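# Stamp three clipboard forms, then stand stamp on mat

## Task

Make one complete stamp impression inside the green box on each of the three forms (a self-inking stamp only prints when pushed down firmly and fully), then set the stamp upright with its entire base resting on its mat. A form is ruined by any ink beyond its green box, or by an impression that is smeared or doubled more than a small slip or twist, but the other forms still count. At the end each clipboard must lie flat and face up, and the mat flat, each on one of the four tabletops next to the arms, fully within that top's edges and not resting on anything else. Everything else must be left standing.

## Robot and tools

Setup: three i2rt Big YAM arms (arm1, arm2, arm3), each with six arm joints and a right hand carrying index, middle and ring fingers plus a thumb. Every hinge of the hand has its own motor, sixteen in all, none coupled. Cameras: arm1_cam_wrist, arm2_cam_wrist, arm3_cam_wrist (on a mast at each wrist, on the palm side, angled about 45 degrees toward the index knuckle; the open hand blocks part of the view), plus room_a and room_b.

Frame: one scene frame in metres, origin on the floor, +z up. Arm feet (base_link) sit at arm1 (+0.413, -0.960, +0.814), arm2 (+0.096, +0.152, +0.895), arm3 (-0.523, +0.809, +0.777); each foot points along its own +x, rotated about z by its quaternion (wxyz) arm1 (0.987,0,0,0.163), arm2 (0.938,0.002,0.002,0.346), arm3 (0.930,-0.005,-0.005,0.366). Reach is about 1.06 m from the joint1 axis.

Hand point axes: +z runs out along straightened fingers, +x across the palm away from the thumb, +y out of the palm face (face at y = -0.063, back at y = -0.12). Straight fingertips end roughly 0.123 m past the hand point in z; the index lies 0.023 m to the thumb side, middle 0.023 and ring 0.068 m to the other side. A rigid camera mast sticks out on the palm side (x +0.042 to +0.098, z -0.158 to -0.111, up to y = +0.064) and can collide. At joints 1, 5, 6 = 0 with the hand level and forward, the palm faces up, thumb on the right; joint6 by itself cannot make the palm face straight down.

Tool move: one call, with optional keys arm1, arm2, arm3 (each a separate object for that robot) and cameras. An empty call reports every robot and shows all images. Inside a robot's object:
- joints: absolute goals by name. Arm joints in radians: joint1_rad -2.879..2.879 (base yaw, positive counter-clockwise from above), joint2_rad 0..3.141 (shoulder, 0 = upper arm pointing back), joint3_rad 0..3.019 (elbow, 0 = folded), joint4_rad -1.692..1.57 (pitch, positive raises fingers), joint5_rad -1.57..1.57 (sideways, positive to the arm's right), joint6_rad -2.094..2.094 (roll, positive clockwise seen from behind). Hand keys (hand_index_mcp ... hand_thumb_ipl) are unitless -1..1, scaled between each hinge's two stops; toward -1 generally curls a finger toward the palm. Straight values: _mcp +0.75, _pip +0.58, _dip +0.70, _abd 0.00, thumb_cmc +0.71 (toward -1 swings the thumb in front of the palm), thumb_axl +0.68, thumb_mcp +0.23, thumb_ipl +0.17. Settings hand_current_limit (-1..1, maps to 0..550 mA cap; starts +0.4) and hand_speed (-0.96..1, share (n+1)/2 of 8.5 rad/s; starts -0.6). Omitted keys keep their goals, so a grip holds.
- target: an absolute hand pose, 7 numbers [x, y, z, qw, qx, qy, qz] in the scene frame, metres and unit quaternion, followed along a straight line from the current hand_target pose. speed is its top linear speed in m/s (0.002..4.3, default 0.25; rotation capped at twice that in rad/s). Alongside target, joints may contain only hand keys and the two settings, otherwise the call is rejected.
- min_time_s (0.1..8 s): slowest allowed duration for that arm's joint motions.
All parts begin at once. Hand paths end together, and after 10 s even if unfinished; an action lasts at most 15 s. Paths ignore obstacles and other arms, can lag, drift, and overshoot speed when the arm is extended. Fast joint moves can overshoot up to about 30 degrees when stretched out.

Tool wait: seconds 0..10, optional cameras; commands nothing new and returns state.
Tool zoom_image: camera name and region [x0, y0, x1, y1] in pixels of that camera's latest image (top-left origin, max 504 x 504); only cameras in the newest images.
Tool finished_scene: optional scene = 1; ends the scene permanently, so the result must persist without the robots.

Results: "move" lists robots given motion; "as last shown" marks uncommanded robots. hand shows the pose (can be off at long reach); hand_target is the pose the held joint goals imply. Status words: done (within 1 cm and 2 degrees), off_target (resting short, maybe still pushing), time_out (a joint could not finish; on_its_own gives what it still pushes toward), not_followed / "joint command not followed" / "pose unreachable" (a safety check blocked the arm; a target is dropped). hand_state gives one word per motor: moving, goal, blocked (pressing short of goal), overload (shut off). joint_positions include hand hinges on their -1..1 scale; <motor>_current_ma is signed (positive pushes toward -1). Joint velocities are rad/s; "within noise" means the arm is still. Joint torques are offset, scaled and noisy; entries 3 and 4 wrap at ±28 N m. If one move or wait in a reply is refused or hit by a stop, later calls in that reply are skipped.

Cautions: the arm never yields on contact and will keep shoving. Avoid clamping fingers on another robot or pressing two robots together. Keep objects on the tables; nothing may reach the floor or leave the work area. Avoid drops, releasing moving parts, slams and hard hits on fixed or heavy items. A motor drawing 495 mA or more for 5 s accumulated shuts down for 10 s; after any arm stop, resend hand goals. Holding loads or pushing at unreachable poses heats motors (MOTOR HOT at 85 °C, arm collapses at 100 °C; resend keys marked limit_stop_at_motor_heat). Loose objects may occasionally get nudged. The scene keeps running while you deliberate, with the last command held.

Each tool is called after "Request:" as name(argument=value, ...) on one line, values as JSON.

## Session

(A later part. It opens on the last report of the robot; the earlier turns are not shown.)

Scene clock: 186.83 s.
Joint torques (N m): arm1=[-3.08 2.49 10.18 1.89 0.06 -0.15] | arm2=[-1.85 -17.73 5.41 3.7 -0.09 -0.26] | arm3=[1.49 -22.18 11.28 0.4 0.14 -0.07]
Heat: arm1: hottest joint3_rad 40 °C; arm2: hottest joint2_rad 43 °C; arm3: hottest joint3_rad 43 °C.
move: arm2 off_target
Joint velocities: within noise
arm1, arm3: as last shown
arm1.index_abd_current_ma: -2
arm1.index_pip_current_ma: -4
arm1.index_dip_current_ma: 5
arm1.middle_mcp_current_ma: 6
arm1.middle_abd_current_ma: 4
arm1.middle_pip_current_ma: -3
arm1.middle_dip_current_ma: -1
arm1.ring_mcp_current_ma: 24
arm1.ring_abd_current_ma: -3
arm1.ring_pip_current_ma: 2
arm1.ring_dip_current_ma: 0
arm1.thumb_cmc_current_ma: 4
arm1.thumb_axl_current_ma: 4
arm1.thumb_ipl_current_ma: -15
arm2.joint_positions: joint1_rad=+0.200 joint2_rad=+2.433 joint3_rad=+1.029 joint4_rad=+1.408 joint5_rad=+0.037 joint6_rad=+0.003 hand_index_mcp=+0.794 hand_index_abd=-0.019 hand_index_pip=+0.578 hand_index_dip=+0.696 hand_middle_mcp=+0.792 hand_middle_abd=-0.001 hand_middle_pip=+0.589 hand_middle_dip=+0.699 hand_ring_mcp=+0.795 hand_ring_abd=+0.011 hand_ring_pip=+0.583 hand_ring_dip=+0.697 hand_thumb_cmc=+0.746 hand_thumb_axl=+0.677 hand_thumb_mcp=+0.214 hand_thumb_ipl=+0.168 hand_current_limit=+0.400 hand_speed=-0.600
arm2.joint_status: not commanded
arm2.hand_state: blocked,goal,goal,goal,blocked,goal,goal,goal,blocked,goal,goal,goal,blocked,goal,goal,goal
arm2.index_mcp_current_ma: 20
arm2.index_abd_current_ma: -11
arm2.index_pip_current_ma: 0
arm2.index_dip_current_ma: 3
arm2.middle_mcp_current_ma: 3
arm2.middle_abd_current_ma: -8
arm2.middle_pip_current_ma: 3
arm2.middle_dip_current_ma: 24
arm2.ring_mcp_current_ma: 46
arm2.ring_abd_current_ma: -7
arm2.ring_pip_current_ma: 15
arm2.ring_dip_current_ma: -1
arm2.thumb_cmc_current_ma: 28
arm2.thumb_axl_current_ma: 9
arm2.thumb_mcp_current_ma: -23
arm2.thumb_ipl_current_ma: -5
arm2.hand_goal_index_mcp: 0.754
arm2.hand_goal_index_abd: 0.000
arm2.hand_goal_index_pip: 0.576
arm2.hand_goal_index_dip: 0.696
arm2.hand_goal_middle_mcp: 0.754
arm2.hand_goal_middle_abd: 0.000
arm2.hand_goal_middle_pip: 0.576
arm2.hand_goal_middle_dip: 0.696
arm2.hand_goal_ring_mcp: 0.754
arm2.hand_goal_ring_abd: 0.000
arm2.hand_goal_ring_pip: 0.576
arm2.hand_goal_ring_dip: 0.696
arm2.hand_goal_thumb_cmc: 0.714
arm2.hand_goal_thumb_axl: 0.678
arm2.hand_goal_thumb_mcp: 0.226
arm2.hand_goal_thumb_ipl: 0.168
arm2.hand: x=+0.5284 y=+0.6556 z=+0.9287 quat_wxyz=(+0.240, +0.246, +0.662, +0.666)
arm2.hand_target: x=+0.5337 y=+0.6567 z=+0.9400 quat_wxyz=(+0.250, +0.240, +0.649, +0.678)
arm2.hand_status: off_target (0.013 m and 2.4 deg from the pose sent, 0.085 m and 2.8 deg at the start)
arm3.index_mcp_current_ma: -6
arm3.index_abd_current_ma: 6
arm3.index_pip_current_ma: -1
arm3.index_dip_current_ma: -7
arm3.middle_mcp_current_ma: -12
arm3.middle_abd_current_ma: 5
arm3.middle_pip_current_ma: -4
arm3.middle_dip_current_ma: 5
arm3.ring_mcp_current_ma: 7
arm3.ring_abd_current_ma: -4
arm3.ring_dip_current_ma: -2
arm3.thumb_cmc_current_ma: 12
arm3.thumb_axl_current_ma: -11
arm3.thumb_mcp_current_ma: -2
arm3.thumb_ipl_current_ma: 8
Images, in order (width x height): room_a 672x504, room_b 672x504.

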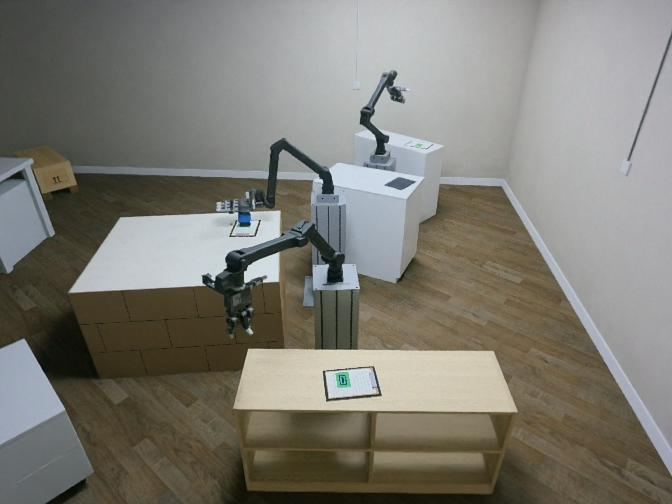

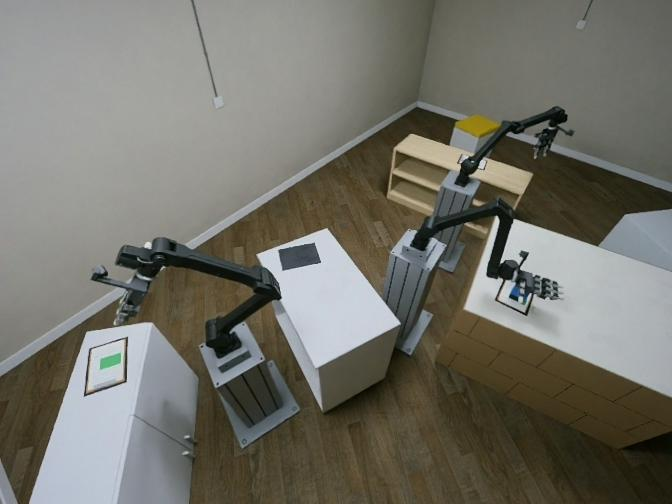

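Request:
move(arm2={"target":[0.536,0.659,0.9,0.25,0.2394,0.6489,0.6778],"speed":0.08})

Request:
move(arm2={"target":[0.536,0.659,0.85,0.2448,0.2448,0.6635,0.6635],"speed":0.08}, cameras=["room_a","room_b"])

Scene clock: 188.80 s.
Joint torques (N m): arm1=[-3.25 2.61 10.19 1.88 0.06 -0.15] | arm2=[-1.9 -17.55 4.89 3.4 -0.06 -0.26] | arm3=[1.49 -22.36 11.25 0.42 0.15 -0.06]
Heat: arm1: hottest joint3_rad 40 °C; arm2: hottest joint2_rad 43 °C; arm3: hottest joint3_rad 43 °C.
move: arm2 done
Joint velocities: within noise
arm1, arm3: as last shown
arm1.index_pip_current_ma: -5
arm1.index_dip_current_ma: 3
arm1.middle_mcp_current_ma: 5
arm1.middle_abd_current_ma: 1
arm1.middle_pip_current_ma: -5
arm1.middle_dip_current_ma: 1
arm1.ring_abd_current_ma: 2
arm1.ring_pip_current_ma: -2
arm1.ring_dip_current_ma: -2
arm1.thumb_cmc_current_ma: 5
arm1.thumb_axl_current_ma: 9
arm1.thumb_mcp_current_ma: -11
arm1.thumb_ipl_current_ma: -10
arm2.joint_positions: joint1_rad=+0.199 joint2_rad=+2.535 joint3_rad=+1.098 joint4_rad=+1.458 joint5_rad=+0.036 joint6_rad=+0.003 hand_index_mcp=+0.800 hand_index_abd=-0.019 hand_index_pip=+0.578 hand_index_dip=+0.696 hand_middle_mcp=+0.798 hand_middle_abd=-0.001 hand_middle_pip=+0.589 hand_middle_dip=+0.699 hand_ring_mcp=+0.801 hand_ring_abd=+0.011 hand_ring_pip=+0.583 hand_ring_dip=+0.697 hand_thumb_cmc=+0.752 hand_thumb_axl=+0.677 hand_thumb_mcp=+0.220 hand_thumb_ipl=+0.168 hand_current_limit=+0.400 hand_speed=-0.600
arm2.joint_status: not commanded
arm2.hand_state: blocked,goal,goal,goal,blocked,goal,goal,goal,blocked,goal,goal,goal,blocked,goal,goal,goal
arm2.index_mcp_current_ma: 39
arm2.index_abd_current_ma: -21
arm2.index_pip_current_ma: -9
arm2.index_dip_current_ma: 0
arm2.middle_mcp_current_ma: 39
arm2.middle_abd_current_ma: -5
arm2.middle_pip_current_ma: -12
arm2.middle_dip_current_ma: 21
arm2.ring_mcp_current_ma: 37
arm2.ring_abd_current_ma: 0
arm2.ring_pip_current_ma: 21
arm2.ring_dip_current_ma: 14
arm2.thumb_cmc_current_ma: 19
arm2.thumb_axl_current_ma: -17
arm2.thumb_mcp_current_ma: 2
arm2.thumb_ipl_current_ma: -12
arm2.hand_goal_index_mcp: 0.754
arm2.hand_goal_index_abd: 0.000
arm2.hand_goal_index_pip: 0.576
arm2.hand_goal_index_dip: 0.696
arm2.hand_goal_middle_mcp: 0.754
arm2.hand_goal_middle_abd: 0.000
arm2.hand_goal_middle_pip: 0.576
arm2.hand_goal_middle_dip: 0.696
arm2.hand_goal_ring_mcp: 0.754
arm2.hand_goal_ring_abd: 0.000
arm2.hand_goal_ring_pip: 0.576
arm2.hand_goal_ring_dip: 0.696
arm2.hand_goal_thumb_cmc: 0.714
arm2.hand_goal_thumb_axl: 0.678
arm2.hand_goal_thumb_mcp: 0.226
arm2.hand_goal_thumb_ipl: 0.168
arm2.hand: x=+0.5310 y=+0.6589 z=+0.8959 quat_wxyz=(+0.242, +0.244, +0.657, +0.671)
arm2.hand_target: x=+0.5359 y=+0.6589 z=+0.8999 quat_wxyz=(+0.250, +0.239, +0.649, +0.678)
arm2.hand_status: done (0.006 m and 1.6 deg from the pose sent, 0.030 m and 2.4 deg at the start)
arm3.index_mcp_current_ma: -2
arm3.index_abd_current_ma: 4
arm3.index_pip_current_ma: -3
arm3.index_dip_current_ma: 0
arm3.middle_mcp_current_ma: -9
arm3.middle_abd_current_ma: 4
arm3.middle_pip_current_ma: -5
arm3.middle_dip_current_ma: 11
arm3.ring_mcp_current_ma: 4
arm3.ring_abd_current_ma: -7
arm3.ring_pip_current_ma: 2
arm3.ring_dip_current_ma: -7
arm3.thumb_cmc_current_ma: 7
arm3.thumb_axl_current_ma: -7
arm3.thumb_mcp_current_ma: 3
arm3.thumb_ipl_current_ma: 9
pictures: none

Scene clock: 189.97 s.
Joint torques (N m): arm1=[-3.14 2.55 10.21 1.87 0.05 -0.15] | arm2=[-1.9 -14.56 4.41 2.45 -0.05 -0.24] | arm3=[1.44 -22.18 11.23 0.46 0.14 -0.08]
Heat: arm1: hottest joint3_rad 40 °C; arm2: hottest joint2_rad 43 °C; arm3: hottest joint3_rad 43 °C.
move: arm2 off_target
Joint velocities: within noise
arm1, arm3: as last shown
arm1.index_mcp_current_ma: 25
arm1.index_pip_current_ma: -1
arm1.index_dip_current_ma: 2
arm1.middle_mcp_current_ma: 7
arm1.middle_abd_current_ma: 3
arm1.middle_pip_current_ma: -10
arm1.middle_dip_current_ma: 3
arm1.ring_abd_current_ma: -4
arm1.ring_pip_current_ma: 0
arm1.ring_dip_current_ma: 3
arm1.thumb_cmc_current_ma: 4
arm1.thumb_axl_current_ma: 8
arm1.thumb_mcp_current_ma: -15
arm1.thumb_ipl_current_ma: -9
arm2.joint_positions: joint1_rad=+0.199 joint2_rad=+2.593 joint3_rad=+1.154 joint4_rad=+1.488 joint5_rad=+0.035 joint6_rad=+0.003 hand_index_mcp=+0.800 hand_index_abd=-0.019 hand_index_pip=+0.578 hand_index_dip=+0.696 hand_middle_mcp=+0.798 hand_middle_abd=-0.001 hand_middle_pip=+0.589 hand_middle_dip=+0.699 hand_ring_mcp=+0.801 hand_ring_abd=+0.011 hand_ring_pip=+0.583 hand_ring_dip=+0.697 hand_thumb_cmc=+0.752 hand_thumb_axl=+0.677 hand_thumb_mcp=+0.220 hand_thumb_ipl=+0.168 hand_current_limit=+0.400 hand_speed=-0.600
arm2.joint_status: not commanded
arm2.hand_state: blocked,goal,goal,goal,blocked,goal,goal,goal,blocked,goal,goal,goal,blocked,goal,goal,goal
arm2.index_mcp_current_ma: 25
arm2.index_abd_current_ma: 2
arm2.index_pip_current_ma: -9
arm2.index_dip_current_ma: -10
arm2.middle_mcp_current_ma: 28
arm2.middle_abd_current_ma: -1
arm2.middle_pip_current_ma: -9
arm2.middle_dip_current_ma: -1
arm2.ring_mcp_current_ma: 51
arm2.ring_abd_current_ma: 1
arm2.ring_pip_current_ma: 25
arm2.ring_dip_current_ma: 16
arm2.thumb_cmc_current_ma: 15
arm2.thumb_axl_current_ma: 2
arm2.thumb_mcp_current_ma: -2
arm2.thumb_ipl_current_ma: -5
arm2.hand_goal_index_mcp: 0.754
arm2.hand_goal_index_abd: 0.000
arm2.hand_goal_index_pip: 0.576
arm2.hand_goal_index_dip: 0.696
arm2.hand_goal_middle_mcp: 0.754
arm2.hand_goal_middle_abd: 0.000
arm2.hand_goal_middle_pip: 0.576
arm2.hand_goal_middle_dip: 0.696
arm2.hand_goal_ring_mcp: 0.754
arm2.hand_goal_ring_abd: 0.000
arm2.hand_goal_ring_pip: 0.576
arm2.hand_goal_ring_dip: 0.696
arm2.hand_goal_thumb_cmc: 0.714
arm2.hand_goal_thumb_axl: 0.678
arm2.hand_goal_thumb_mcp: 0.226
arm2.hand_goal_thumb_ipl: 0.168
arm2.hand: x=+0.5341 y=+0.6631 z=+0.8821 quat_wxyz=(+0.245, +0.240, +0.647, +0.681)
arm2.hand_target: x=+0.5350 y=+0.6579 z=+0.8508 quat_wxyz=(+0.245, +0.245, +0.663, +0.663)
arm2.hand_status: off_target (0.032 m and 2.8 deg from the pose sent, 0.046 m and 1.3 deg at the start)
arm3.index_mcp_current_ma: -4
arm3.index_pip_current_ma: 2
arm3.index_dip_current_ma: -6
arm3.middle_mcp_current_ma: -10
arm3.middle_abd_current_ma: 11
arm3.middle_dip_current_ma: 6
arm3.ring_mcp_current_ma: 10
arm3.ring_abd_current_ma: -8
arm3.ring_pip_current_ma: 3
arm3.ring_dip_current_ma: -9
arm3.thumb_cmc_current_ma: 6
arm3.thumb_axl_current_ma: -13
arm3.thumb_mcp_current_ma: -2
arm3.thumb_ipl_current_ma: 8
Images, in order (width x height): room_a 672x504, room_b 672x504.

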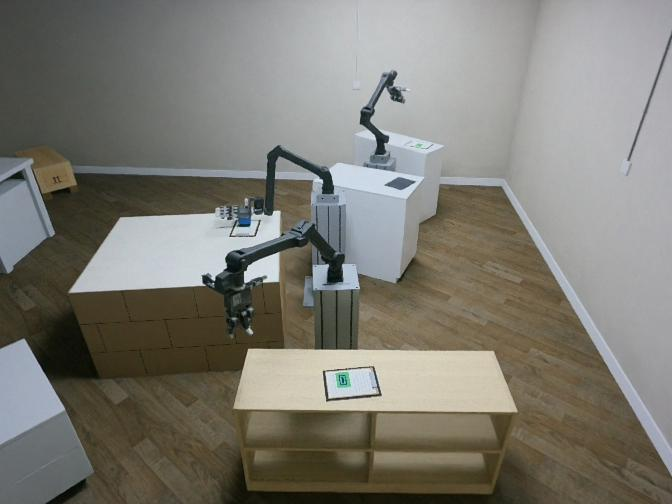

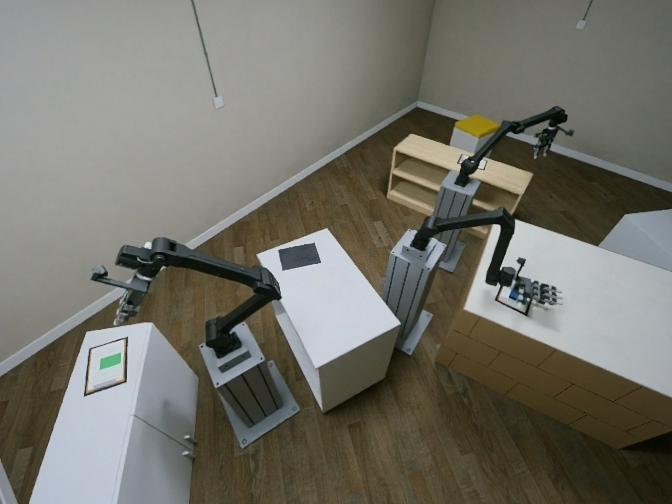

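Request:
move(arm2={"target":[0.531,0.653,0.80,0.2372,0.2521,0.6834,0.6429],"speed":0.08}, cameras=["room_a","room_b"])

Scene clock: 191.23 s.
Joint torques (N m): arm1=[-3.19 2.61 10.19 1.87 0.06 -0.15] | arm2=[-1.9 -11.34 3.59 1.32 -0.05 -0.36] | arm3=[1.38 -22.42 11.25 0.43 0.15 -0.07]
Heat: arm1: hottest joint3_rad 41 °C; arm2: hottest joint2_rad 43 °C; arm3: hottest joint3_rad 43 °C.
move: arm2 off_target
Joint velocities: within noise
arm1, arm3: as last shown
arm1.index_mcp_current_ma: 21
arm1.index_pip_current_ma: -2
arm1.index_dip_current_ma: 0
arm1.middle_mcp_current_ma: 2
arm1.middle_abd_current_ma: 2
arm1.middle_pip_current_ma: -9
arm1.middle_dip_current_ma: -1
arm1.ring_mcp_current_ma: 19
arm1.ring_abd_current_ma: 0
arm1.ring_dip_current_ma: 1
arm1.thumb_cmc_current_ma: 3
arm1.thumb_axl_current_ma: 9
arm1.thumb_mcp_current_ma: -12
arm1.thumb_ipl_current_ma: -7
arm2.joint_positions: joint1_rad=+0.199 joint2_rad=+2.633 joint3_rad=+1.177 joint4_rad=+1.521 joint5_rad=+0.034 joint6_rad=+0.016 hand_index_mcp=+0.801 hand_index_abd=-0.019 hand_index_pip=+0.579 hand_index_dip=+0.696 hand_middle_mcp=+0.799 hand_middle_abd=-0.001 hand_middle_pip=+0.589 hand_middle_dip=+0.699 hand_ring_mcp=+0.802 hand_ring_abd=+0.011 hand_ring_pip=+0.583 hand_ring_dip=+0.697 hand_thumb_cmc=+0.753 hand_thumb_axl=+0.677 hand_thumb_mcp=+0.220 hand_thumb_ipl=+0.168 hand_current_limit=+0.400 hand_speed=-0.600
arm2.joint_status: not commanded
arm2.hand_state: blocked,goal,goal,goal,blocked,goal,goal,goal,blocked,goal,goal,goal,blocked,goal,goal,goal
arm2.index_mcp_current_ma: 30
arm2.index_abd_current_ma: -34
arm2.index_pip_current_ma: 3
arm2.index_dip_current_ma: -1
arm2.middle_mcp_current_ma: 17
arm2.middle_abd_current_ma: 1
arm2.middle_pip_current_ma: -10
arm2.middle_dip_current_ma: 1
arm2.ring_mcp_current_ma: 40
arm2.ring_abd_current_ma: 16
arm2.ring_pip_current_ma: -5
arm2.ring_dip_current_ma: -9
arm2.thumb_cmc_current_ma: 23
arm2.thumb_axl_current_ma: -6
arm2.thumb_mcp_current_ma: 12
arm2.thumb_ipl_current_ma: 4
arm2.hand_goal_index_mcp: 0.754
arm2.hand_goal_index_abd: 0.000
arm2.hand_goal_index_pip: 0.576
arm2.hand_goal_index_dip: 0.696
arm2.hand_goal_middle_mcp: 0.754
arm2.hand_goal_middle_abd: 0.000
arm2.hand_goal_middle_pip: 0.576
arm2.hand_goal_middle_dip: 0.696
arm2.hand_goal_ring_mcp: 0.754
arm2.hand_goal_ring_abd: 0.000
arm2.hand_goal_ring_pip: 0.576
arm2.hand_goal_ring_dip: 0.696
arm2.hand_goal_thumb_cmc: 0.714
arm2.hand_goal_thumb_axl: 0.678
arm2.hand_goal_thumb_mcp: 0.226
arm2.hand_goal_thumb_ipl: 0.168
arm2.hand: x=+0.5331 y=+0.6604 z=+0.8702 quat_wxyz=(+0.242, +0.243, +0.640, +0.688)
arm2.hand_target: x=+0.5269 y=+0.6484 z=+0.8034 quat_wxyz=(+0.236, +0.252, +0.684, +0.643)
arm2.hand_status: off_target (0.071 m and 7.2 deg from the pose sent, 0.083 m and 6.2 deg at the start)
arm3.index_mcp_current_ma: -6
arm3.index_abd_current_ma: 3
arm3.index_pip_current_ma: 0
arm3.index_dip_current_ma: -3
arm3.middle_mcp_current_ma: -11
arm3.middle_dip_current_ma: 9
arm3.ring_mcp_current_ma: 6
arm3.ring_pip_current_ma: 2
arm3.ring_dip_current_ma: -5
arm3.thumb_cmc_current_ma: 9
arm3.thumb_axl_current_ma: -5
arm3.thumb_mcp_current_ma: -1
arm3.thumb_ipl_current_ma: 5
Images, in order (width x height): room_a 672x504, room_b 672x504.

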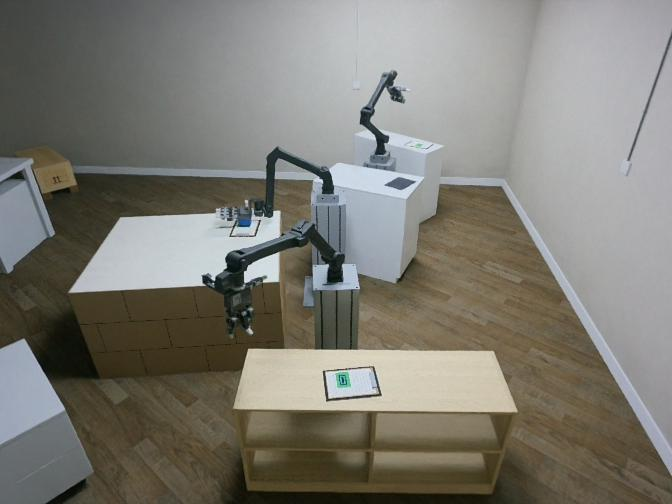

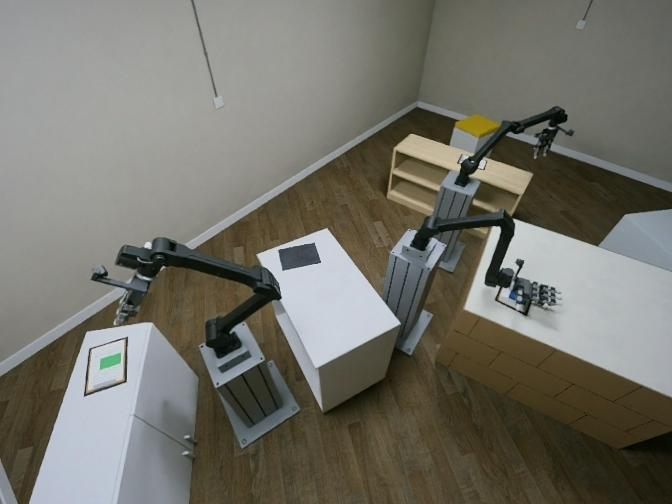

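Request:
move(arm2={"target":[0.529,0.65,0.765,0.2372,0.2521,0.6834,0.6429],"speed":0.08}, cameras=["room_a","room_b"])

Request:
zoom_image(camera="room_a", region=[205, 190, 285, 245])

Scene clock: 192.40 s.
Joint torques (N m): arm1=[-3.14 2.61 10.18 1.91 0.06 -0.16] | arm2=[-1.9 -7.41 5.12 1.25 -0.04 -0.42] | arm3=[1.49 -22.18 11.28 0.42 0.14 -0.07]
Heat: arm1: hottest joint3_rad 41 °C; arm2: hottest joint2_rad 43 °C; arm3: hottest joint3_rad 43 °C.
move: arm2 off_target
Joint velocities: within noise
arm1, arm3: as last shown
arm1.index_mcp_current_ma: 27
arm1.index_abd_current_ma: -1
arm1.index_pip_current_ma: -4
arm1.index_dip_current_ma: 8
arm1.middle_abd_current_ma: 1
arm1.middle_pip_current_ma: -7
arm1.middle_dip_current_ma: 1
arm1.ring_mcp_current_ma: 20
arm1.ring_abd_current_ma: 1
arm1.ring_dip_current_ma: 0
arm1.thumb_cmc_current_ma: 4
arm1.thumb_axl_current_ma: 6
arm1.thumb_mcp_current_ma: -17
arm1.thumb_ipl_current_ma: -8
arm2.joint_positions: joint1_rad=+0.199 joint2_rad=+2.650 joint3_rad=+1.187 joint4_rad=+1.558 joint5_rad=+0.033 joint6_rad=+0.023 hand_index_mcp=+0.801 hand_index_abd=-0.019 hand_index_pip=+0.579 hand_index_dip=+0.696 hand_middle_mcp=+0.799 hand_middle_abd=-0.001 hand_middle_pip=+0.589 hand_middle_dip=+0.699 hand_ring_mcp=+0.802 hand_ring_abd=+0.011 hand_ring_pip=+0.583 hand_ring_dip=+0.697 hand_thumb_cmc=+0.753 hand_thumb_axl=+0.677 hand_thumb_mcp=+0.220 hand_thumb_ipl=+0.168 hand_current_limit=+0.400 hand_speed=-0.600
arm2.joint_status: not commanded
arm2.hand_state: blocked,goal,goal,goal,blocked,goal,goal,goal,blocked,goal,goal,goal,blocked,goal,goal,goal
arm2.index_mcp_current_ma: 25
arm2.index_abd_current_ma: -10
arm2.index_pip_current_ma: -7
arm2.index_dip_current_ma: -7
arm2.middle_mcp_current_ma: 6
arm2.middle_abd_current_ma: 10
arm2.middle_pip_current_ma: -3
arm2.middle_dip_current_ma: -7
arm2.ring_mcp_current_ma: 29
arm2.ring_abd_current_ma: -12
arm2.ring_pip_current_ma: 7
arm2.ring_dip_current_ma: -4
arm2.thumb_cmc_current_ma: 13
arm2.thumb_axl_current_ma: 1
arm2.thumb_mcp_current_ma: 14
arm2.thumb_ipl_current_ma: -6
arm2.hand_goal_index_mcp: 0.754
arm2.hand_goal_index_abd: 0.000
arm2.hand_goal_index_pip: 0.576
arm2.hand_goal_index_dip: 0.696
arm2.hand_goal_middle_mcp: 0.754
arm2.hand_goal_middle_abd: 0.000
arm2.hand_goal_middle_pip: 0.576
arm2.hand_goal_middle_dip: 0.696
arm2.hand_goal_ring_mcp: 0.754
arm2.hand_goal_ring_abd: 0.000
arm2.hand_goal_ring_pip: 0.576
arm2.hand_goal_ring_dip: 0.696
arm2.hand_goal_thumb_cmc: 0.714
arm2.hand_goal_thumb_axl: 0.678
arm2.hand_goal_thumb_mcp: 0.226
arm2.hand_goal_thumb_ipl: 0.168
arm2.hand: x=+0.5311 y=+0.6574 z=+0.8711 quat_wxyz=(+0.242, +0.241, +0.629, +0.699)
arm2.hand_target: x=+0.5214 y=+0.6415 z=+0.7779 quat_wxyz=(+0.236, +0.252, +0.684, +0.642)
arm2.hand_status: off_target (0.106 m and 9.0 deg from the pose sent, 0.106 m and 7.2 deg at the start; pose on its path clipped on 17 of 30 steps)
arm3.index_mcp_current_ma: -4
arm3.index_abd_current_ma: 7
arm3.index_dip_current_ma: 0
arm3.middle_abd_current_ma: 6
arm3.ring_mcp_current_ma: 8
arm3.ring_abd_current_ma: -10
arm3.ring_pip_current_ma: 0
arm3.thumb_cmc_current_ma: 8
arm3.thumb_axl_current_ma: -8
arm3.thumb_ipl_current_ma: 10
Images, in order (width x height): room_a 672x504, room_b 672x504.

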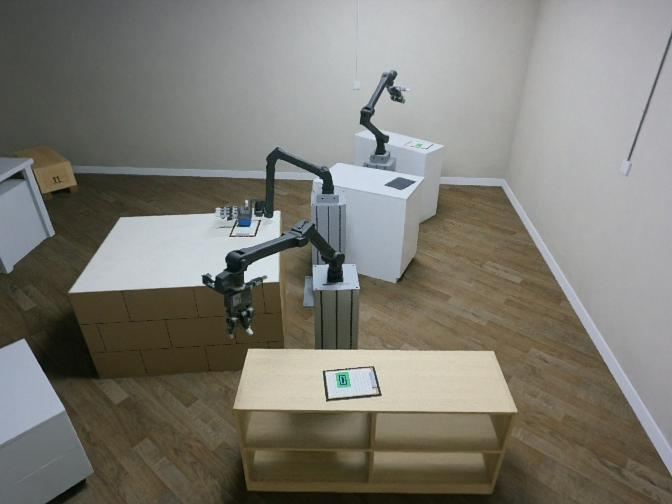

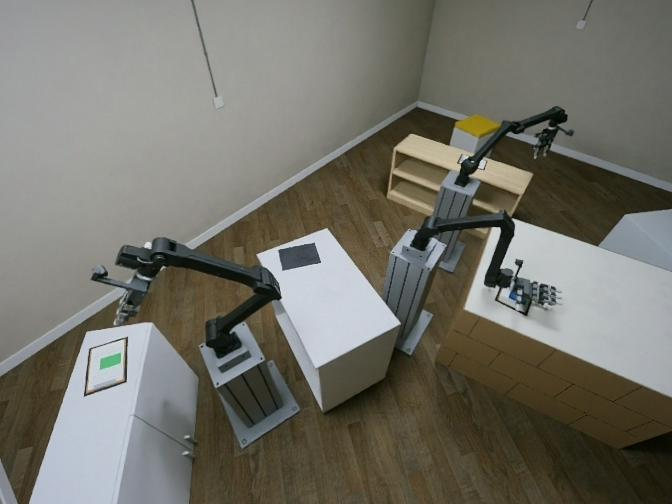

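Scaled by 6.300.

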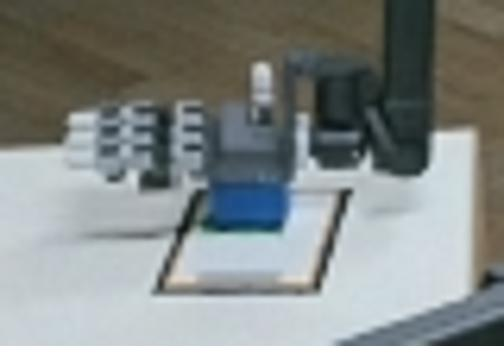

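Request:
move(arm2={"target":[0.532,0.655,0.88,0.2448,0.2448,0.6635,0.6635],"speed":0.15})

Request:
move(arm2={"target":[0.534,0.657,1.02,0.2448,0.2448,0.6635,0.6635],"speed":0.2}, cameras=["room_a","room_b"])

Request:
zoom_image(camera="room_a", region=[205, 185, 285, 245])

Request:
zoom_image(camera="room_b", region=[485, 260, 555, 320])

Scene clock: 194.00 s.
Joint torques (N m): arm1=[-3.25 2.61 10.18 1.89 0.06 -0.15] | arm2=[-1.79 -17.44 2.19 1.98 0.08 -0.35] | arm3=[1.61 -22.24 11.21 0.44 0.15 -0.08]
Heat: arm1: hottest joint3_rad 41 °C; arm2: hottest joint2_rad 43 °C; arm3: hottest joint3_rad 43 °C.
move: arm2 off_target
Joint velocities: within noise
arm1, arm3: as last shown
arm1.index_mcp_current_ma: 24
arm1.index_abd_current_ma: 0
arm1.index_pip_current_ma: 0
arm1.index_dip_current_ma: 6
arm1.middle_mcp_current_ma: 4
arm1.middle_abd_current_ma: 2
arm1.ring_mcp_current_ma: 22
arm1.ring_abd_current_ma: -2
arm1.ring_pip_current_ma: -2
arm1.ring_dip_current_ma: 1
arm1.thumb_cmc_current_ma: 3
arm1.thumb_axl_current_ma: 12
arm1.thumb_mcp_current_ma: -14
arm1.thumb_ipl_current_ma: -10
arm2.joint_positions: joint1_rad=+0.199 joint2_rad=+2.553 joint3_rad=+1.117 joint4_rad=+1.483 joint5_rad=+0.033 joint6_rad=+0.014 hand_index_mcp=+0.801 hand_index_abd=-0.019 hand_index_pip=+0.579 hand_index_dip=+0.696 hand_middle_mcp=+0.799 hand_middle_abd=-0.001 hand_middle_pip=+0.589 hand_middle_dip=+0.699 hand_ring_mcp=+0.802 hand_ring_abd=+0.011 hand_ring_pip=+0.583 hand_ring_dip=+0.697 hand_thumb_cmc=+0.753 hand_thumb_axl=+0.677 hand_thumb_mcp=+0.220 hand_thumb_ipl=+0.168 hand_current_limit=+0.400 hand_speed=-0.600
arm2.joint_status: not commanded
arm2.hand_state: blocked,goal,goal,goal,blocked,goal,goal,goal,blocked,goal,goal,goal,blocked,goal,goal,goal
arm2.index_mcp_current_ma: 33
arm2.index_abd_current_ma: -9
arm2.index_pip_current_ma: -12
arm2.index_dip_current_ma: 6
arm2.middle_mcp_current_ma: 28
arm2.middle_abd_current_ma: 17
arm2.middle_pip_current_ma: 2
arm2.middle_dip_current_ma: -8
arm2.ring_mcp_current_ma: 49
arm2.ring_abd_current_ma: 11
arm2.ring_pip_current_ma: 4
arm2.ring_dip_current_ma: 4
arm2.thumb_cmc_current_ma: 29
arm2.thumb_axl_current_ma: -9
arm2.thumb_mcp_current_ma: 0
arm2.thumb_ipl_current_ma: -5
arm2.hand_goal_index_mcp: 0.754
arm2.hand_goal_index_abd: 0.000
arm2.hand_goal_index_pip: 0.576
arm2.hand_goal_index_dip: 0.696
arm2.hand_goal_middle_mcp: 0.754
arm2.hand_goal_middle_abd: 0.000
arm2.hand_goal_middle_pip: 0.576
arm2.hand_goal_middle_dip: 0.696
arm2.hand_goal_ring_mcp: 0.754
arm2.hand_goal_ring_abd: 0.000
arm2.hand_goal_ring_pip: 0.576
arm2.hand_goal_ring_dip: 0.696
arm2.hand_goal_thumb_cmc: 0.714
arm2.hand_goal_thumb_axl: 0.678
arm2.hand_goal_thumb_mcp: 0.226
arm2.hand_goal_thumb_ipl: 0.168
arm2.hand: x=+0.5319 y=+0.6593 z=+0.8958 quat_wxyz=(+0.240, +0.243, +0.647, +0.682)
arm2.hand_target: x=+0.5317 y=+0.6548 z=+0.8801 quat_wxyz=(+0.244, +0.245, +0.663, +0.664)
arm2.hand_status: off_target (0.016 m and 2.9 deg from the pose sent, 0.009 m and 5.7 deg at the start)
arm3.index_mcp_current_ma: -1
arm3.index_abd_current_ma: 6
arm3.index_pip_current_ma: 3
arm3.index_dip_current_ma: -3
arm3.middle_abd_current_ma: 4
arm3.middle_dip_current_ma: 8
arm3.ring_mcp_current_ma: 3
arm3.ring_abd_current_ma: -6
arm3.ring_pip_current_ma: 4
arm3.ring_dip_current_ma: -6
arm3.thumb_cmc_current_ma: 13
arm3.thumb_axl_current_ma: -16
arm3.thumb_ipl_current_ma: 6
pictures: none

Scene clock: 195.57 s.
Joint torques (N m): arm1=[-3.19 2.43 10.15 1.89 0.05 -0.14] | arm2=[-1.67 -17.38 5.22 2.7 0.09 -0.26] | arm3=[1.55 -22.24 11.28 0.46 0.14 -0.07]
Heat: arm1: hottest joint3_rad 41 °C; arm2: hottest joint2_rad 43 °C; arm3: hottest joint3_rad 43 °C.
move: arm2 done
Joint velocities: within noise
arm1.joint_positions: joint1_rad=-1.886 joint2_rad=+0.614 joint3_rad=+1.385 joint4_rad=-1.551 joint5_rad=+0.003 joint6_rad=+0.010 hand_index_mcp=+0.776 hand_index_abd=+0.001 hand_index_pip=+0.577 hand_index_dip=+0.696 hand_middle_mcp=+0.765 hand_middle_abd=+0.002 hand_middle_pip=+0.577 hand_middle_dip=+0.696 hand_ring_mcp=+0.765 hand_ring_abd=+0.001 hand_ring_pip=+0.577 hand_ring_dip=+0.696 hand_thumb_cmc=+0.726 hand_thumb_axl=+0.677 hand_thumb_mcp=+0.224 hand_thumb_ipl=+0.168 hand_current_limit=+0.400 hand_speed=-0.600
arm1.joint_status: not commanded
arm1.hand_state: blocked,goal,goal,goal,goal,goal,goal,goal,goal,goal,goal,goal,goal,goal,goal,goal
arm1.index_mcp_current_ma: 28
arm1.index_abd_current_ma: 0
arm1.index_pip_current_ma: -4
arm1.index_dip_current_ma: -1
arm1.middle_mcp_current_ma: 9
arm1.middle_abd_current_ma: 1
arm1.middle_pip_current_ma: -7
arm1.middle_dip_current_ma: 2
arm1.ring_mcp_current_ma: 24
arm1.ring_abd_current_ma: -2
arm1.ring_pip_current_ma: -2
arm1.ring_dip_current_ma: 3
arm1.thumb_cmc_current_ma: 7
arm1.thumb_axl_current_ma: 10
arm1.thumb_mcp_current_ma: -10
arm1.thumb_ipl_current_ma: -11
arm1.hand_goal_index_mcp: 0.754
arm1.hand_goal_index_abd: 0.000
arm1.hand_goal_index_pip: 0.576
arm1.hand_goal_index_dip: 0.696
arm1.hand_goal_middle_mcp: 0.754
arm1.hand_goal_middle_abd: 0.000
arm1.hand_goal_middle_pip: 0.576
arm1.hand_goal_middle_dip: 0.696
arm1.hand_goal_ring_mcp: 0.754
arm1.hand_goal_ring_abd: 0.000
arm1.hand_goal_ring_pip: 0.576
arm1.hand_goal_ring_dip: 0.696
arm1.hand_goal_thumb_cmc: 0.714
arm1.hand_goal_thumb_axl: 0.678
arm1.hand_goal_thumb_mcp: 0.226
arm1.hand_goal_thumb_ipl: 0.168
arm1.hand: x=+0.3920 y=-1.2216 z=+1.3708 quat_wxyz=(+0.385, +0.923, +0.001, +0.003)
arm1.hand_target: x=+0.3897 y=-1.2172 z=+1.3826 quat_wxyz=(+0.394, +0.919, +0.000, +0.000)
arm1.hand_status: not commanded
arm2.joint_positions: joint1_rad=+0.199 joint2_rad=+2.189 joint3_rad=+0.947 joint4_rad=+1.241 joint5_rad=+0.035 joint6_rad=+0.004 hand_index_mcp=+0.801 hand_index_abd=-0.019 hand_index_pip=+0.579 hand_index_dip=+0.696 hand_middle_mcp=+0.799 hand_middle_abd=-0.001 hand_middle_pip=+0.589 hand_middle_dip=+0.699 hand_ring_mcp=+0.802 hand_ring_abd=+0.011 hand_ring_pip=+0.583 hand_ring_dip=+0.697 hand_thumb_cmc=+0.753 hand_thumb_axl=+0.677 hand_thumb_mcp=+0.220 hand_thumb_ipl=+0.168 hand_current_limit=+0.400 hand_speed=-0.600
arm2.joint_status: not commanded
arm2.hand_state: blocked,goal,goal,goal,blocked,goal,goal,goal,blocked,goal,goal,goal,blocked,goal,goal,goal
arm2.index_mcp_current_ma: 29
arm2.index_abd_current_ma: -17
arm2.index_pip_current_ma: -5
arm2.index_dip_current_ma: 23
arm2.middle_mcp_current_ma: 19
arm2.middle_abd_current_ma: 10
arm2.middle_pip_current_ma: 1
arm2.middle_dip_current_ma: 8
arm2.ring_mcp_current_ma: 41
arm2.ring_abd_current_ma: -1
arm2.ring_pip_current_ma: -4
arm2.ring_dip_current_ma: 11
arm2.thumb_cmc_current_ma: 12
arm2.thumb_axl_current_ma: 12
arm2.thumb_mcp_current_ma: -4
arm2.thumb_ipl_current_ma: -16
arm2.hand_goal_index_mcp: 0.754
arm2.hand_goal_index_abd: 0.000
arm2.hand_goal_index_pip: 0.576
arm2.hand_goal_index_dip: 0.696
arm2.hand_goal_middle_mcp: 0.754
arm2.hand_goal_middle_abd: 0.000
arm2.hand_goal_middle_pip: 0.576
arm2.hand_goal_middle_dip: 0.696
arm2.hand_goal_ring_mcp: 0.754
arm2.hand_goal_ring_abd: 0.000
arm2.hand_goal_ring_pip: 0.576
arm2.hand_goal_ring_dip: 0.696
arm2.hand_goal_thumb_cmc: 0.714
arm2.hand_goal_thumb_axl: 0.678
arm2.hand_goal_thumb_mcp: 0.226
arm2.hand_goal_thumb_ipl: 0.168
arm2.hand: x=+0.5312 y=+0.6581 z=+1.0167 quat_wxyz=(+0.239, +0.246, +0.664, +0.664)
arm2.hand_target: x=+0.5339 y=+0.6570 z=+1.0201 quat_wxyz=(+0.245, +0.245, +0.663, +0.663)
arm2.hand_status: done (0.004 m and 0.7 deg from the pose sent, 0.124 m and 2.9 deg at the start)
arm3.joint_positions: joint1_rad=+0.904 joint2_rad=+2.229 joint3_rad=+2.433 joint4_rad=-1.685 joint5_rad=+0.008 joint6_rad=+1.581 hand_index_mcp=+0.748 hand_index_abd=+0.003 hand_index_pip=+0.571 hand_index_dip=+0.701 hand_middle_mcp=+0.960 hand_middle_abd=+0.000 hand_middle_pip=+0.966 hand_middle_dip=+0.968 hand_ring_mcp=+0.748 hand_ring_abd=+0.007 hand_ring_pip=+0.570 hand_ring_dip=+0.698 hand_thumb_cmc=+0.719 hand_thumb_axl=+0.677 hand_thumb_mcp=+0.221 hand_thumb_ipl=+0.168 hand_current_limit=+0.400 hand_speed=-0.600
arm3.joint_status: not commanded
arm3.hand_state: goal,goal,goal,goal,goal,goal,goal,goal,goal,goal,goal,goal,goal,goal,goal,goal
arm3.index_mcp_current_ma: -5
arm3.index_abd_current_ma: 4
arm3.index_pip_current_ma: 2
arm3.index_dip_current_ma: -3
arm3.middle_mcp_current_ma: -11
arm3.middle_abd_current_ma: 7
arm3.middle_pip_current_ma: -4
arm3.middle_dip_current_ma: 10
arm3.ring_mcp_current_ma: 5
arm3.ring_abd_current_ma: -6
arm3.ring_pip_current_ma: 1
arm3.ring_dip_current_ma: -6
arm3.thumb_cmc_current_ma: 12
arm3.thumb_axl_current_ma: -11
arm3.thumb_mcp_current_ma: -1
arm3.thumb_ipl_current_ma: 5
arm3.hand_goal_index_mcp: 0.754
arm3.hand_goal_index_abd: 0.000
arm3.hand_goal_index_pip: 0.576
arm3.hand_goal_index_dip: 0.696
arm3.hand_goal_middle_mcp: 0.970
arm3.hand_goal_middle_abd: 0.000
arm3.hand_goal_middle_pip: 0.970
arm3.hand_goal_middle_dip: 0.970
arm3.hand_goal_ring_mcp: 0.754
arm3.hand_goal_ring_abd: 0.000
arm3.hand_goal_ring_pip: 0.576
arm3.hand_goal_ring_dip: 0.696
arm3.hand_goal_thumb_cmc: 0.714
arm3.hand_goal_thumb_axl: 0.678
arm3.hand_goal_thumb_mcp: 0.226
arm3.hand_goal_thumb_ipl: 0.168
arm3.hand: x=-0.4964 y=+1.4951 z=+0.9914 quat_wxyz=(-0.024, +0.680, +0.732, +0.036)
arm3.hand_target: x=-0.4940 y=+1.4990 z=+1.0070 quat_wxyz=(-0.033, +0.679, +0.732, +0.046)
arm3.hand_status: not commanded
Images, in order (width x height): room_a 672x504, room_b 672x504.

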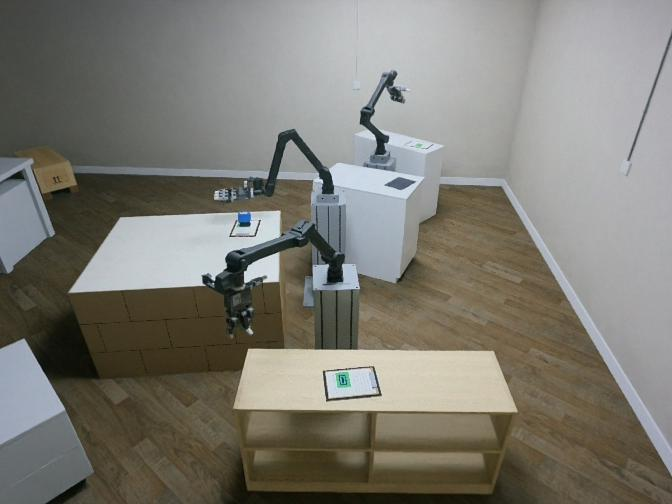

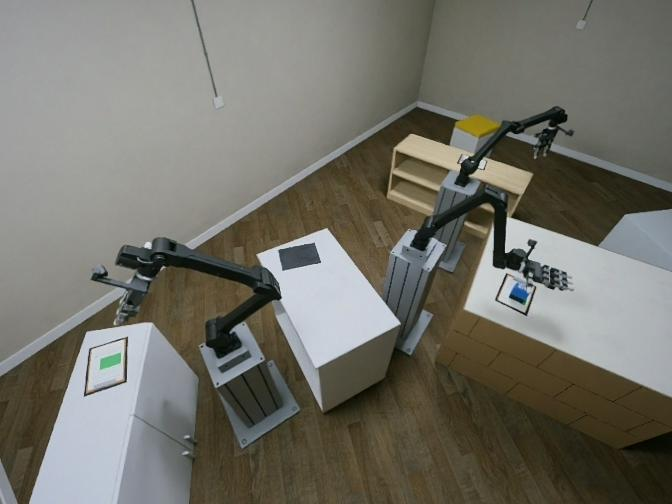

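Scaled by 6.300.

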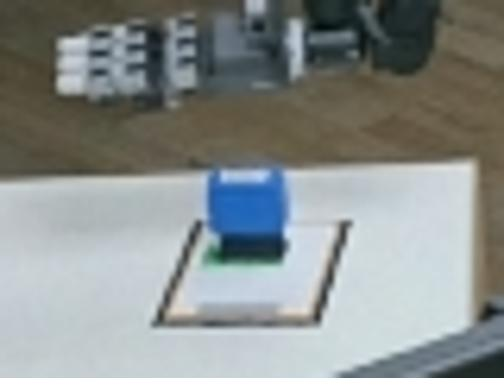

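Scaled by 7.200.

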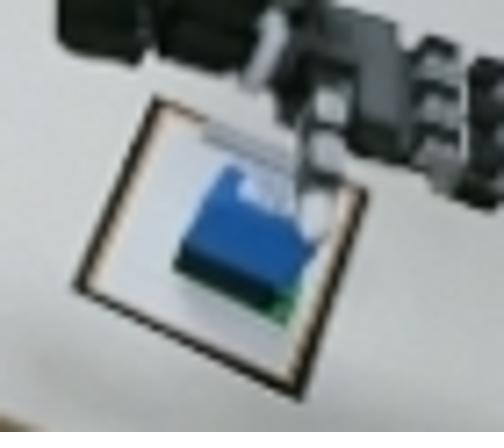

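Request:
move(arm2={"target":[0.545,0.641,1.06,0.0074,0.4501,0.893,0.0264],"speed":0.35,"joints":{"hand_middle_mcp":0.97,"hand_middle_pip":0.97,"hand_middle_dip":0.97}}, cameras=["arm1_cam_wrist","room_b"])

Scene clock: 199.13 s.
Joint torques (N m): arm1=[-3.19 2.55 10.18 1.85 0.06 -0.14] | arm2=[-1.85 -16.62 13.18 0.5 -0.01 0.04] | arm3=[1.44 -22.3 11.25 0.49 0.15 -0.08]
Heat: arm1: hottest joint3_rad 41 °C; arm2: hottest joint2_rad 43 °C; arm3: hottest joint3_rad 43 °C.
move: arm2 off_target
Joint velocities: within noise
arm1, arm3: as last shown
arm1.index_mcp_current_ma: 19
arm1.index_abd_current_ma: -1
arm1.index_dip_current_ma: 1
arm1.middle_mcp_current_ma: 5
arm1.middle_pip_current_ma: -12
arm1.middle_dip_current_ma: -1
arm1.ring_mcp_current_ma: 18
arm1.ring_pip_current_ma: 2
arm1.ring_dip_current_ma: 0
arm1.thumb_cmc_current_ma: 8
arm1.thumb_axl_current_ma: 7
arm1.thumb_mcp_current_ma: -11
arm1.thumb_ipl_current_ma: -10
arm2.joint_positions: joint1_rad=+0.199 joint2_rad=+1.852 joint3_rad=+1.639 joint4_rad=-1.334 joint5_rad=+0.012 joint6_rad=+0.251 hand_index_mcp=+0.760 hand_index_abd=-0.019 hand_index_pip=+0.565 hand_index_dip=+0.696 hand_middle_mcp=+0.960 hand_middle_abd=-0.001 hand_middle_pip=+0.961 hand_middle_dip=+0.968 hand_ring_mcp=+0.761 hand_ring_abd=+0.011 hand_ring_pip=+0.571 hand_ring_dip=+0.697 hand_thumb_cmc=+0.733 hand_thumb_axl=+0.677 hand_thumb_mcp=+0.214 hand_thumb_ipl=+0.168 hand_current_limit=+0.400 hand_speed=-0.600
arm2.joint_status: all done
arm2.hand_state: goal,goal,goal,goal,goal,goal,goal,goal,goal,goal,goal,goal,goal,goal,goal,goal
arm2.index_mcp_current_ma: -5
arm2.index_abd_current_ma: -21
arm2.index_pip_current_ma: -9
arm2.index_dip_current_ma: 22
arm2.middle_mcp_current_ma: -2
arm2.middle_abd_current_ma: 1
arm2.middle_pip_current_ma: -37
arm2.middle_dip_current_ma: 10
arm2.ring_mcp_current_ma: 13
arm2.ring_abd_current_ma: -9
arm2.ring_pip_current_ma: 10
arm2.ring_dip_current_ma: 1
arm2.thumb_cmc_current_ma: 4
arm2.thumb_axl_current_ma: 4
arm2.thumb_mcp_current_ma: -15
arm2.thumb_ipl_current_ma: -16
arm2.hand_goal_index_mcp: 0.754
arm2.hand_goal_index_abd: 0.000
arm2.hand_goal_index_pip: 0.576
arm2.hand_goal_index_dip: 0.696
arm2.hand_goal_middle_mcp: 0.970
arm2.hand_goal_middle_abd: 0.000
arm2.hand_goal_middle_pip: 0.970
arm2.hand_goal_middle_dip: 0.970
arm2.hand_goal_ring_mcp: 0.754
arm2.hand_goal_ring_abd: 0.000
arm2.hand_goal_ring_pip: 0.576
arm2.hand_goal_ring_dip: 0.696
arm2.hand_goal_thumb_cmc: 0.714
arm2.hand_goal_thumb_axl: 0.678
arm2.hand_goal_thumb_mcp: 0.226
arm2.hand_goal_thumb_ipl: 0.168
arm2.hand: x=+0.5324 y=+0.6332 z=+1.0435 quat_wxyz=(+0.005, +0.442, +0.897, +0.010)
arm2.hand_target: x=+0.5443 y=+0.6403 z=+1.0601 quat_wxyz=(+0.007, +0.450, +0.893, +0.027)
arm2.hand_status: off_target (0.022 m and 2.1 deg from the pose sent, 0.049 m and 87.4 deg at the start)
arm3.index_mcp_current_ma: -2
arm3.index_abd_current_ma: 10
arm3.index_pip_current_ma: 1
arm3.index_dip_current_ma: -4
arm3.middle_mcp_current_ma: -15
arm3.middle_abd_current_ma: 8
arm3.middle_pip_current_ma: -3
arm3.ring_mcp_current_ma: 3
arm3.ring_abd_current_ma: -4
arm3.ring_pip_current_ma: 2
arm3.ring_dip_current_ma: -5
arm3.thumb_mcp_current_ma: -4
arm3.thumb_ipl_current_ma: 7
Images, in order (width x height): arm1_cam_wrist 672x504, room_b 672x504.

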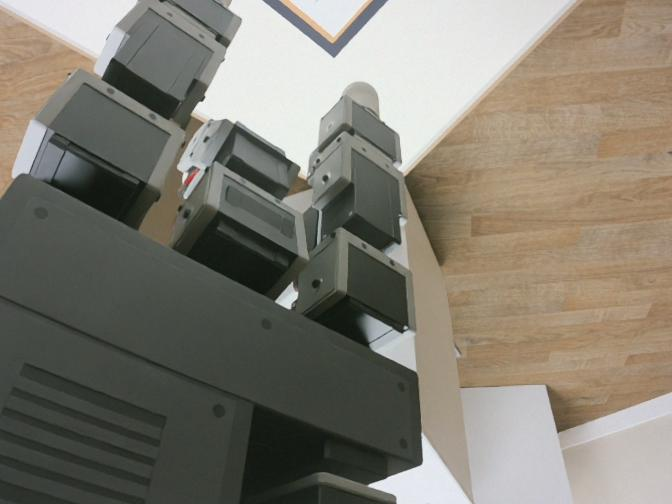

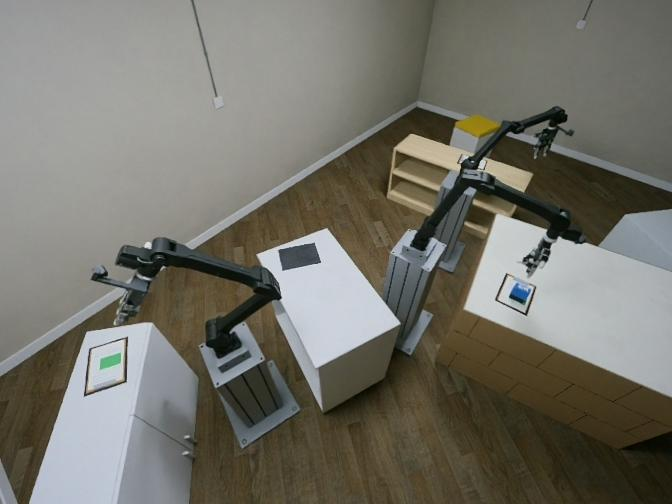

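Request:
move(arm2={"target":[0.551,0.647,0.95,0.0066,0.4501,0.893,0.020],"speed":0.2}, cameras=["arm1_cam_wrist","room_b"])

Request:
zoom_image(camera="arm1_cam_wrist", region=[180, 0, 480, 225])

Scene clock: 200.67 s.
Joint torques (N m): arm1=[-3.08 2.49 10.17 1.88 0.05 -0.15] | arm2=[-1.85 -19.25 9.51 1.13 0.03 0.02] | arm3=[1.73 -22.12 11.26 0.47 0.15 -0.06]
Heat: arm1: hottest joint3_rad 41 °C; arm2: hottest joint2_rad 43 °C; arm3: hottest joint3_rad 43 °C.
move: arm2 off_target
Joint velocities: within noise
arm1, arm3: as last shown
arm1.index_mcp_current_ma: 26
arm1.index_abd_current_ma: 0
arm1.index_dip_current_ma: -1
arm1.middle_mcp_current_ma: 4
arm1.middle_abd_current_ma: 3
arm1.middle_pip_current_ma: -9
arm1.middle_dip_current_ma: -2
arm1.ring_mcp_current_ma: 24
arm1.ring_pip_current_ma: 1
arm1.ring_dip_current_ma: 1
arm1.thumb_cmc_current_ma: 6
arm1.thumb_axl_current_ma: 10
arm1.thumb_mcp_current_ma: -13
arm1.thumb_ipl_current_ma: -5
arm2.joint_positions: joint1_rad=+0.197 joint2_rad=+1.988 joint3_rad=+1.552 joint4_rad=-1.126 joint5_rad=+0.012 joint6_rad=+0.251 hand_index_mcp=+0.759 hand_index_abd=-0.019 hand_index_pip=+0.565 hand_index_dip=+0.696 hand_middle_mcp=+0.958 hand_middle_abd=-0.001 hand_middle_pip=+0.961 hand_middle_dip=+0.965 hand_ring_mcp=+0.760 hand_ring_abd=+0.011 hand_ring_pip=+0.569 hand_ring_dip=+0.697 hand_thumb_cmc=+0.731 hand_thumb_axl=+0.677 hand_thumb_mcp=+0.214 hand_thumb_ipl=+0.168 hand_current_limit=+0.400 hand_speed=-0.600
arm2.joint_status: not commanded
arm2.hand_state: goal,goal,goal,goal,goal,goal,goal,goal,goal,goal,goal,goal,goal,goal,goal,goal
arm2.index_mcp_current_ma: 2
arm2.index_abd_current_ma: -25
arm2.index_pip_current_ma: -10
arm2.index_dip_current_ma: 3
arm2.middle_mcp_current_ma: 3
arm2.middle_abd_current_ma: 7
arm2.middle_pip_current_ma: -15
arm2.middle_dip_current_ma: 12
arm2.ring_mcp_current_ma: -4
arm2.ring_abd_current_ma: -8
arm2.ring_pip_current_ma: -6
arm2.ring_dip_current_ma: 14
arm2.thumb_cmc_current_ma: 14
arm2.thumb_axl_current_ma: -12
arm2.thumb_mcp_current_ma: 1
arm2.thumb_ipl_current_ma: 7
arm2.hand_goal_index_mcp: 0.754
arm2.hand_goal_index_abd: 0.000
arm2.hand_goal_index_pip: 0.576
arm2.hand_goal_index_dip: 0.696
arm2.hand_goal_middle_mcp: 0.970
arm2.hand_goal_middle_abd: 0.000
arm2.hand_goal_middle_pip: 0.970
arm2.hand_goal_middle_dip: 0.970
arm2.hand_goal_ring_mcp: 0.754
arm2.hand_goal_ring_abd: 0.000
arm2.hand_goal_ring_pip: 0.576
arm2.hand_goal_ring_dip: 0.696
arm2.hand_goal_thumb_cmc: 0.714
arm2.hand_goal_thumb_axl: 0.678
arm2.hand_goal_thumb_mcp: 0.226
arm2.hand_goal_thumb_ipl: 0.168
arm2.hand: x=+0.5416 y=+0.6441 z=+0.9357 quat_wxyz=(+0.004, +0.443, +0.897, +0.003)
arm2.hand_target: x=+0.5508 y=+0.6468 z=+0.9501 quat_wxyz=(+0.007, +0.450, +0.893, +0.020)
arm2.hand_status: off_target (0.017 m and 2.2 deg from the pose sent, 0.096 m and 1.5 deg at the start)
arm3.index_mcp_current_ma: -4
arm3.index_abd_current_ma: 4
arm3.index_pip_current_ma: -4
arm3.middle_mcp_current_ma: -7
arm3.middle_abd_current_ma: 5
arm3.middle_dip_current_ma: 14
arm3.ring_mcp_current_ma: 6
arm3.ring_abd_current_ma: -8
arm3.ring_pip_current_ma: 3
arm3.ring_dip_current_ma: -6
arm3.thumb_cmc_current_ma: 11
arm3.thumb_axl_current_ma: -7
arm3.thumb_mcp_current_ma: -1
arm3.thumb_ipl_current_ma: 6
Images, in order (width x height): arm1_cam_wrist 672x504, room_b 672x504.

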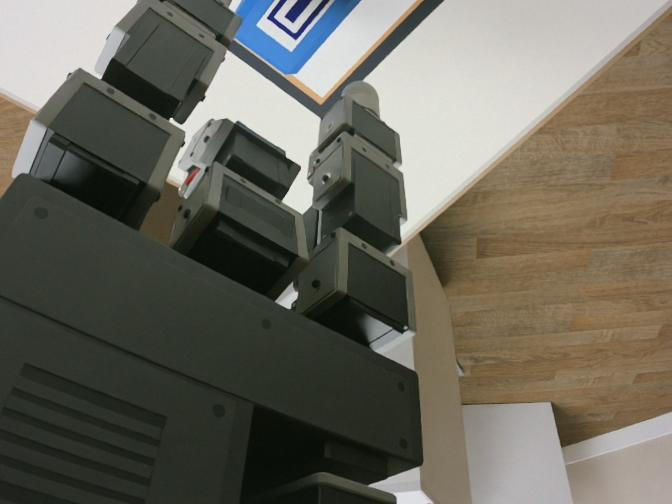

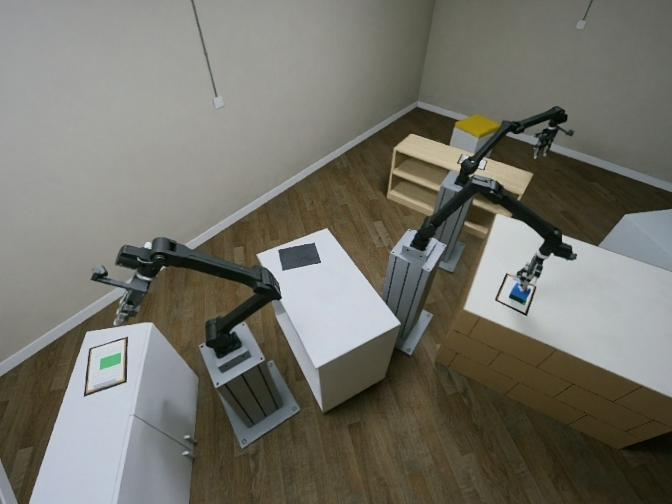

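Scaled by 1.680.

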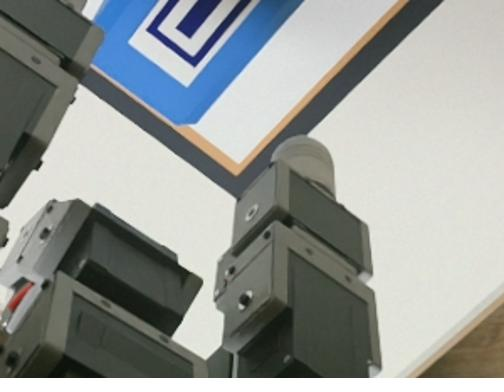

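Request:
move(arm2={"target":[0.555,0.6515,0.925,0.0066,0.4501,0.893,0.020],"speed":0.12}, cameras=["arm1_cam_wrist"])

Request:
zoom_image(camera="arm1_cam_wrist", region=[180, 0, 480, 225])

Scene clock: 203.33 s.
Joint torques (N m): arm1=[-3.19 2.49 10.18 1.88 0.06 -0.15] | arm2=[-1.85 -18.37 9.2 1.24 0.03 0] | arm3=[1.49 -22.24 11.26 0.43 0.14 -0.07]
Heat: arm1: hottest joint3_rad 41 °C; arm2: hottest joint2_rad 43 °C; arm3: hottest joint3_rad 43 °C.
move: arm2 done
Joint velocities: within noise
arm1, arm3: as last shown
arm1.index_mcp_current_ma: 16
arm1.index_abd_current_ma: 2
arm1.index_dip_current_ma: 3
arm1.middle_mcp_current_ma: 7
arm1.middle_abd_current_ma: 5
arm1.middle_pip_current_ma: -5
arm1.middle_dip_current_ma: 2
arm1.ring_mcp_current_ma: 17
arm1.ring_abd_current_ma: -3
arm1.ring_dip_current_ma: -2
arm1.thumb_cmc_current_ma: 3
arm1.thumb_axl_current_ma: 2
arm1.thumb_mcp_current_ma: -17
arm1.thumb_ipl_current_ma: -4
arm2.joint_positions: joint1_rad=+0.196 joint2_rad=+2.016 joint3_rad=+1.552 joint4_rad=-1.082 joint5_rad=+0.012 joint6_rad=+0.251 hand_index_mcp=+0.759 hand_index_abd=-0.019 hand_index_pip=+0.565 hand_index_dip=+0.696 hand_middle_mcp=+0.958 hand_middle_abd=-0.001 hand_middle_pip=+0.961 hand_middle_dip=+0.965 hand_ring_mcp=+0.760 hand_ring_abd=+0.011 hand_ring_pip=+0.569 hand_ring_dip=+0.697 hand_thumb_cmc=+0.731 hand_thumb_axl=+0.677 hand_thumb_mcp=+0.214 hand_thumb_ipl=+0.168 hand_current_limit=+0.400 hand_speed=-0.600
arm2.joint_status: not commanded
arm2.hand_state: goal,goal,goal,goal,goal,goal,goal,goal,goal,goal,goal,goal,goal,goal,goal,goal
arm2.index_mcp_current_ma: 13
arm2.index_abd_current_ma: -6
arm2.index_pip_current_ma: -3
arm2.index_dip_current_ma: 5
arm2.middle_mcp_current_ma: -20
arm2.middle_abd_current_ma: 1
arm2.middle_pip_current_ma: -5
arm2.middle_dip_current_ma: 6
arm2.ring_mcp_current_ma: 3
arm2.ring_abd_current_ma: -6
arm2.ring_pip_current_ma: -10
arm2.ring_dip_current_ma: 15
arm2.thumb_cmc_current_ma: 17
arm2.thumb_axl_current_ma: -12
arm2.thumb_mcp_current_ma: 19
arm2.thumb_ipl_current_ma: -3
arm2.hand_goal_index_mcp: 0.754
arm2.hand_goal_index_abd: 0.000
arm2.hand_goal_index_pip: 0.576
arm2.hand_goal_index_dip: 0.696
arm2.hand_goal_middle_mcp: 0.970
arm2.hand_goal_middle_abd: 0.000
arm2.hand_goal_middle_pip: 0.970
arm2.hand_goal_middle_dip: 0.970
arm2.hand_goal_ring_mcp: 0.754
arm2.hand_goal_ring_abd: 0.000
arm2.hand_goal_ring_pip: 0.576
arm2.hand_goal_ring_dip: 0.696
arm2.hand_goal_thumb_cmc: 0.714
arm2.hand_goal_thumb_axl: 0.678
arm2.hand_goal_thumb_mcp: 0.226
arm2.hand_goal_thumb_ipl: 0.168
arm2.hand: x=+0.5470 y=+0.6502 z=+0.9213 quat_wxyz=(+0.005, +0.443, +0.896, +0.011)
arm2.hand_target: x=+0.5549 y=+0.6513 z=+0.9250 quat_wxyz=(+0.007, +0.450, +0.893, +0.020)
arm2.hand_status: done (0.009 m and 1.4 deg from the pose sent, 0.019 m and 2.2 deg at the start)
arm3.index_mcp_current_ma: -3
arm3.index_abd_current_ma: 6
arm3.index_pip_current_ma: -1
arm3.index_dip_current_ma: -5
arm3.middle_mcp_current_ma: -8
arm3.middle_pip_current_ma: -5
arm3.middle_dip_current_ma: 12
arm3.ring_abd_current_ma: -4
arm3.ring_pip_current_ma: 4
arm3.ring_dip_current_ma: -7
arm3.thumb_cmc_current_ma: 10
arm3.thumb_axl_current_ma: -11
arm3.thumb_mcp_current_ma: -2
arm3.thumb_ipl_current_ma: 5
Images, in order (width x height): arm1_cam_wrist 672x504.

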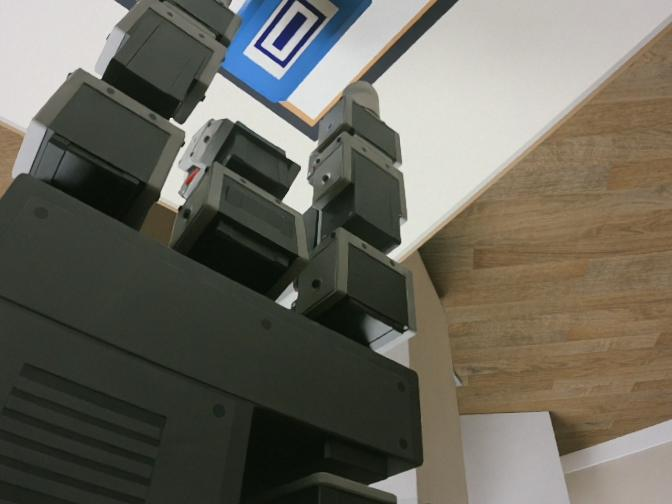

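Scaled by 1.680.

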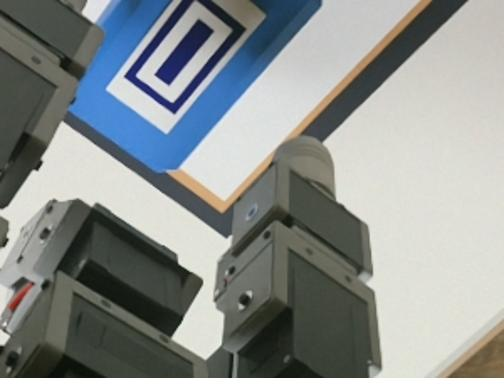

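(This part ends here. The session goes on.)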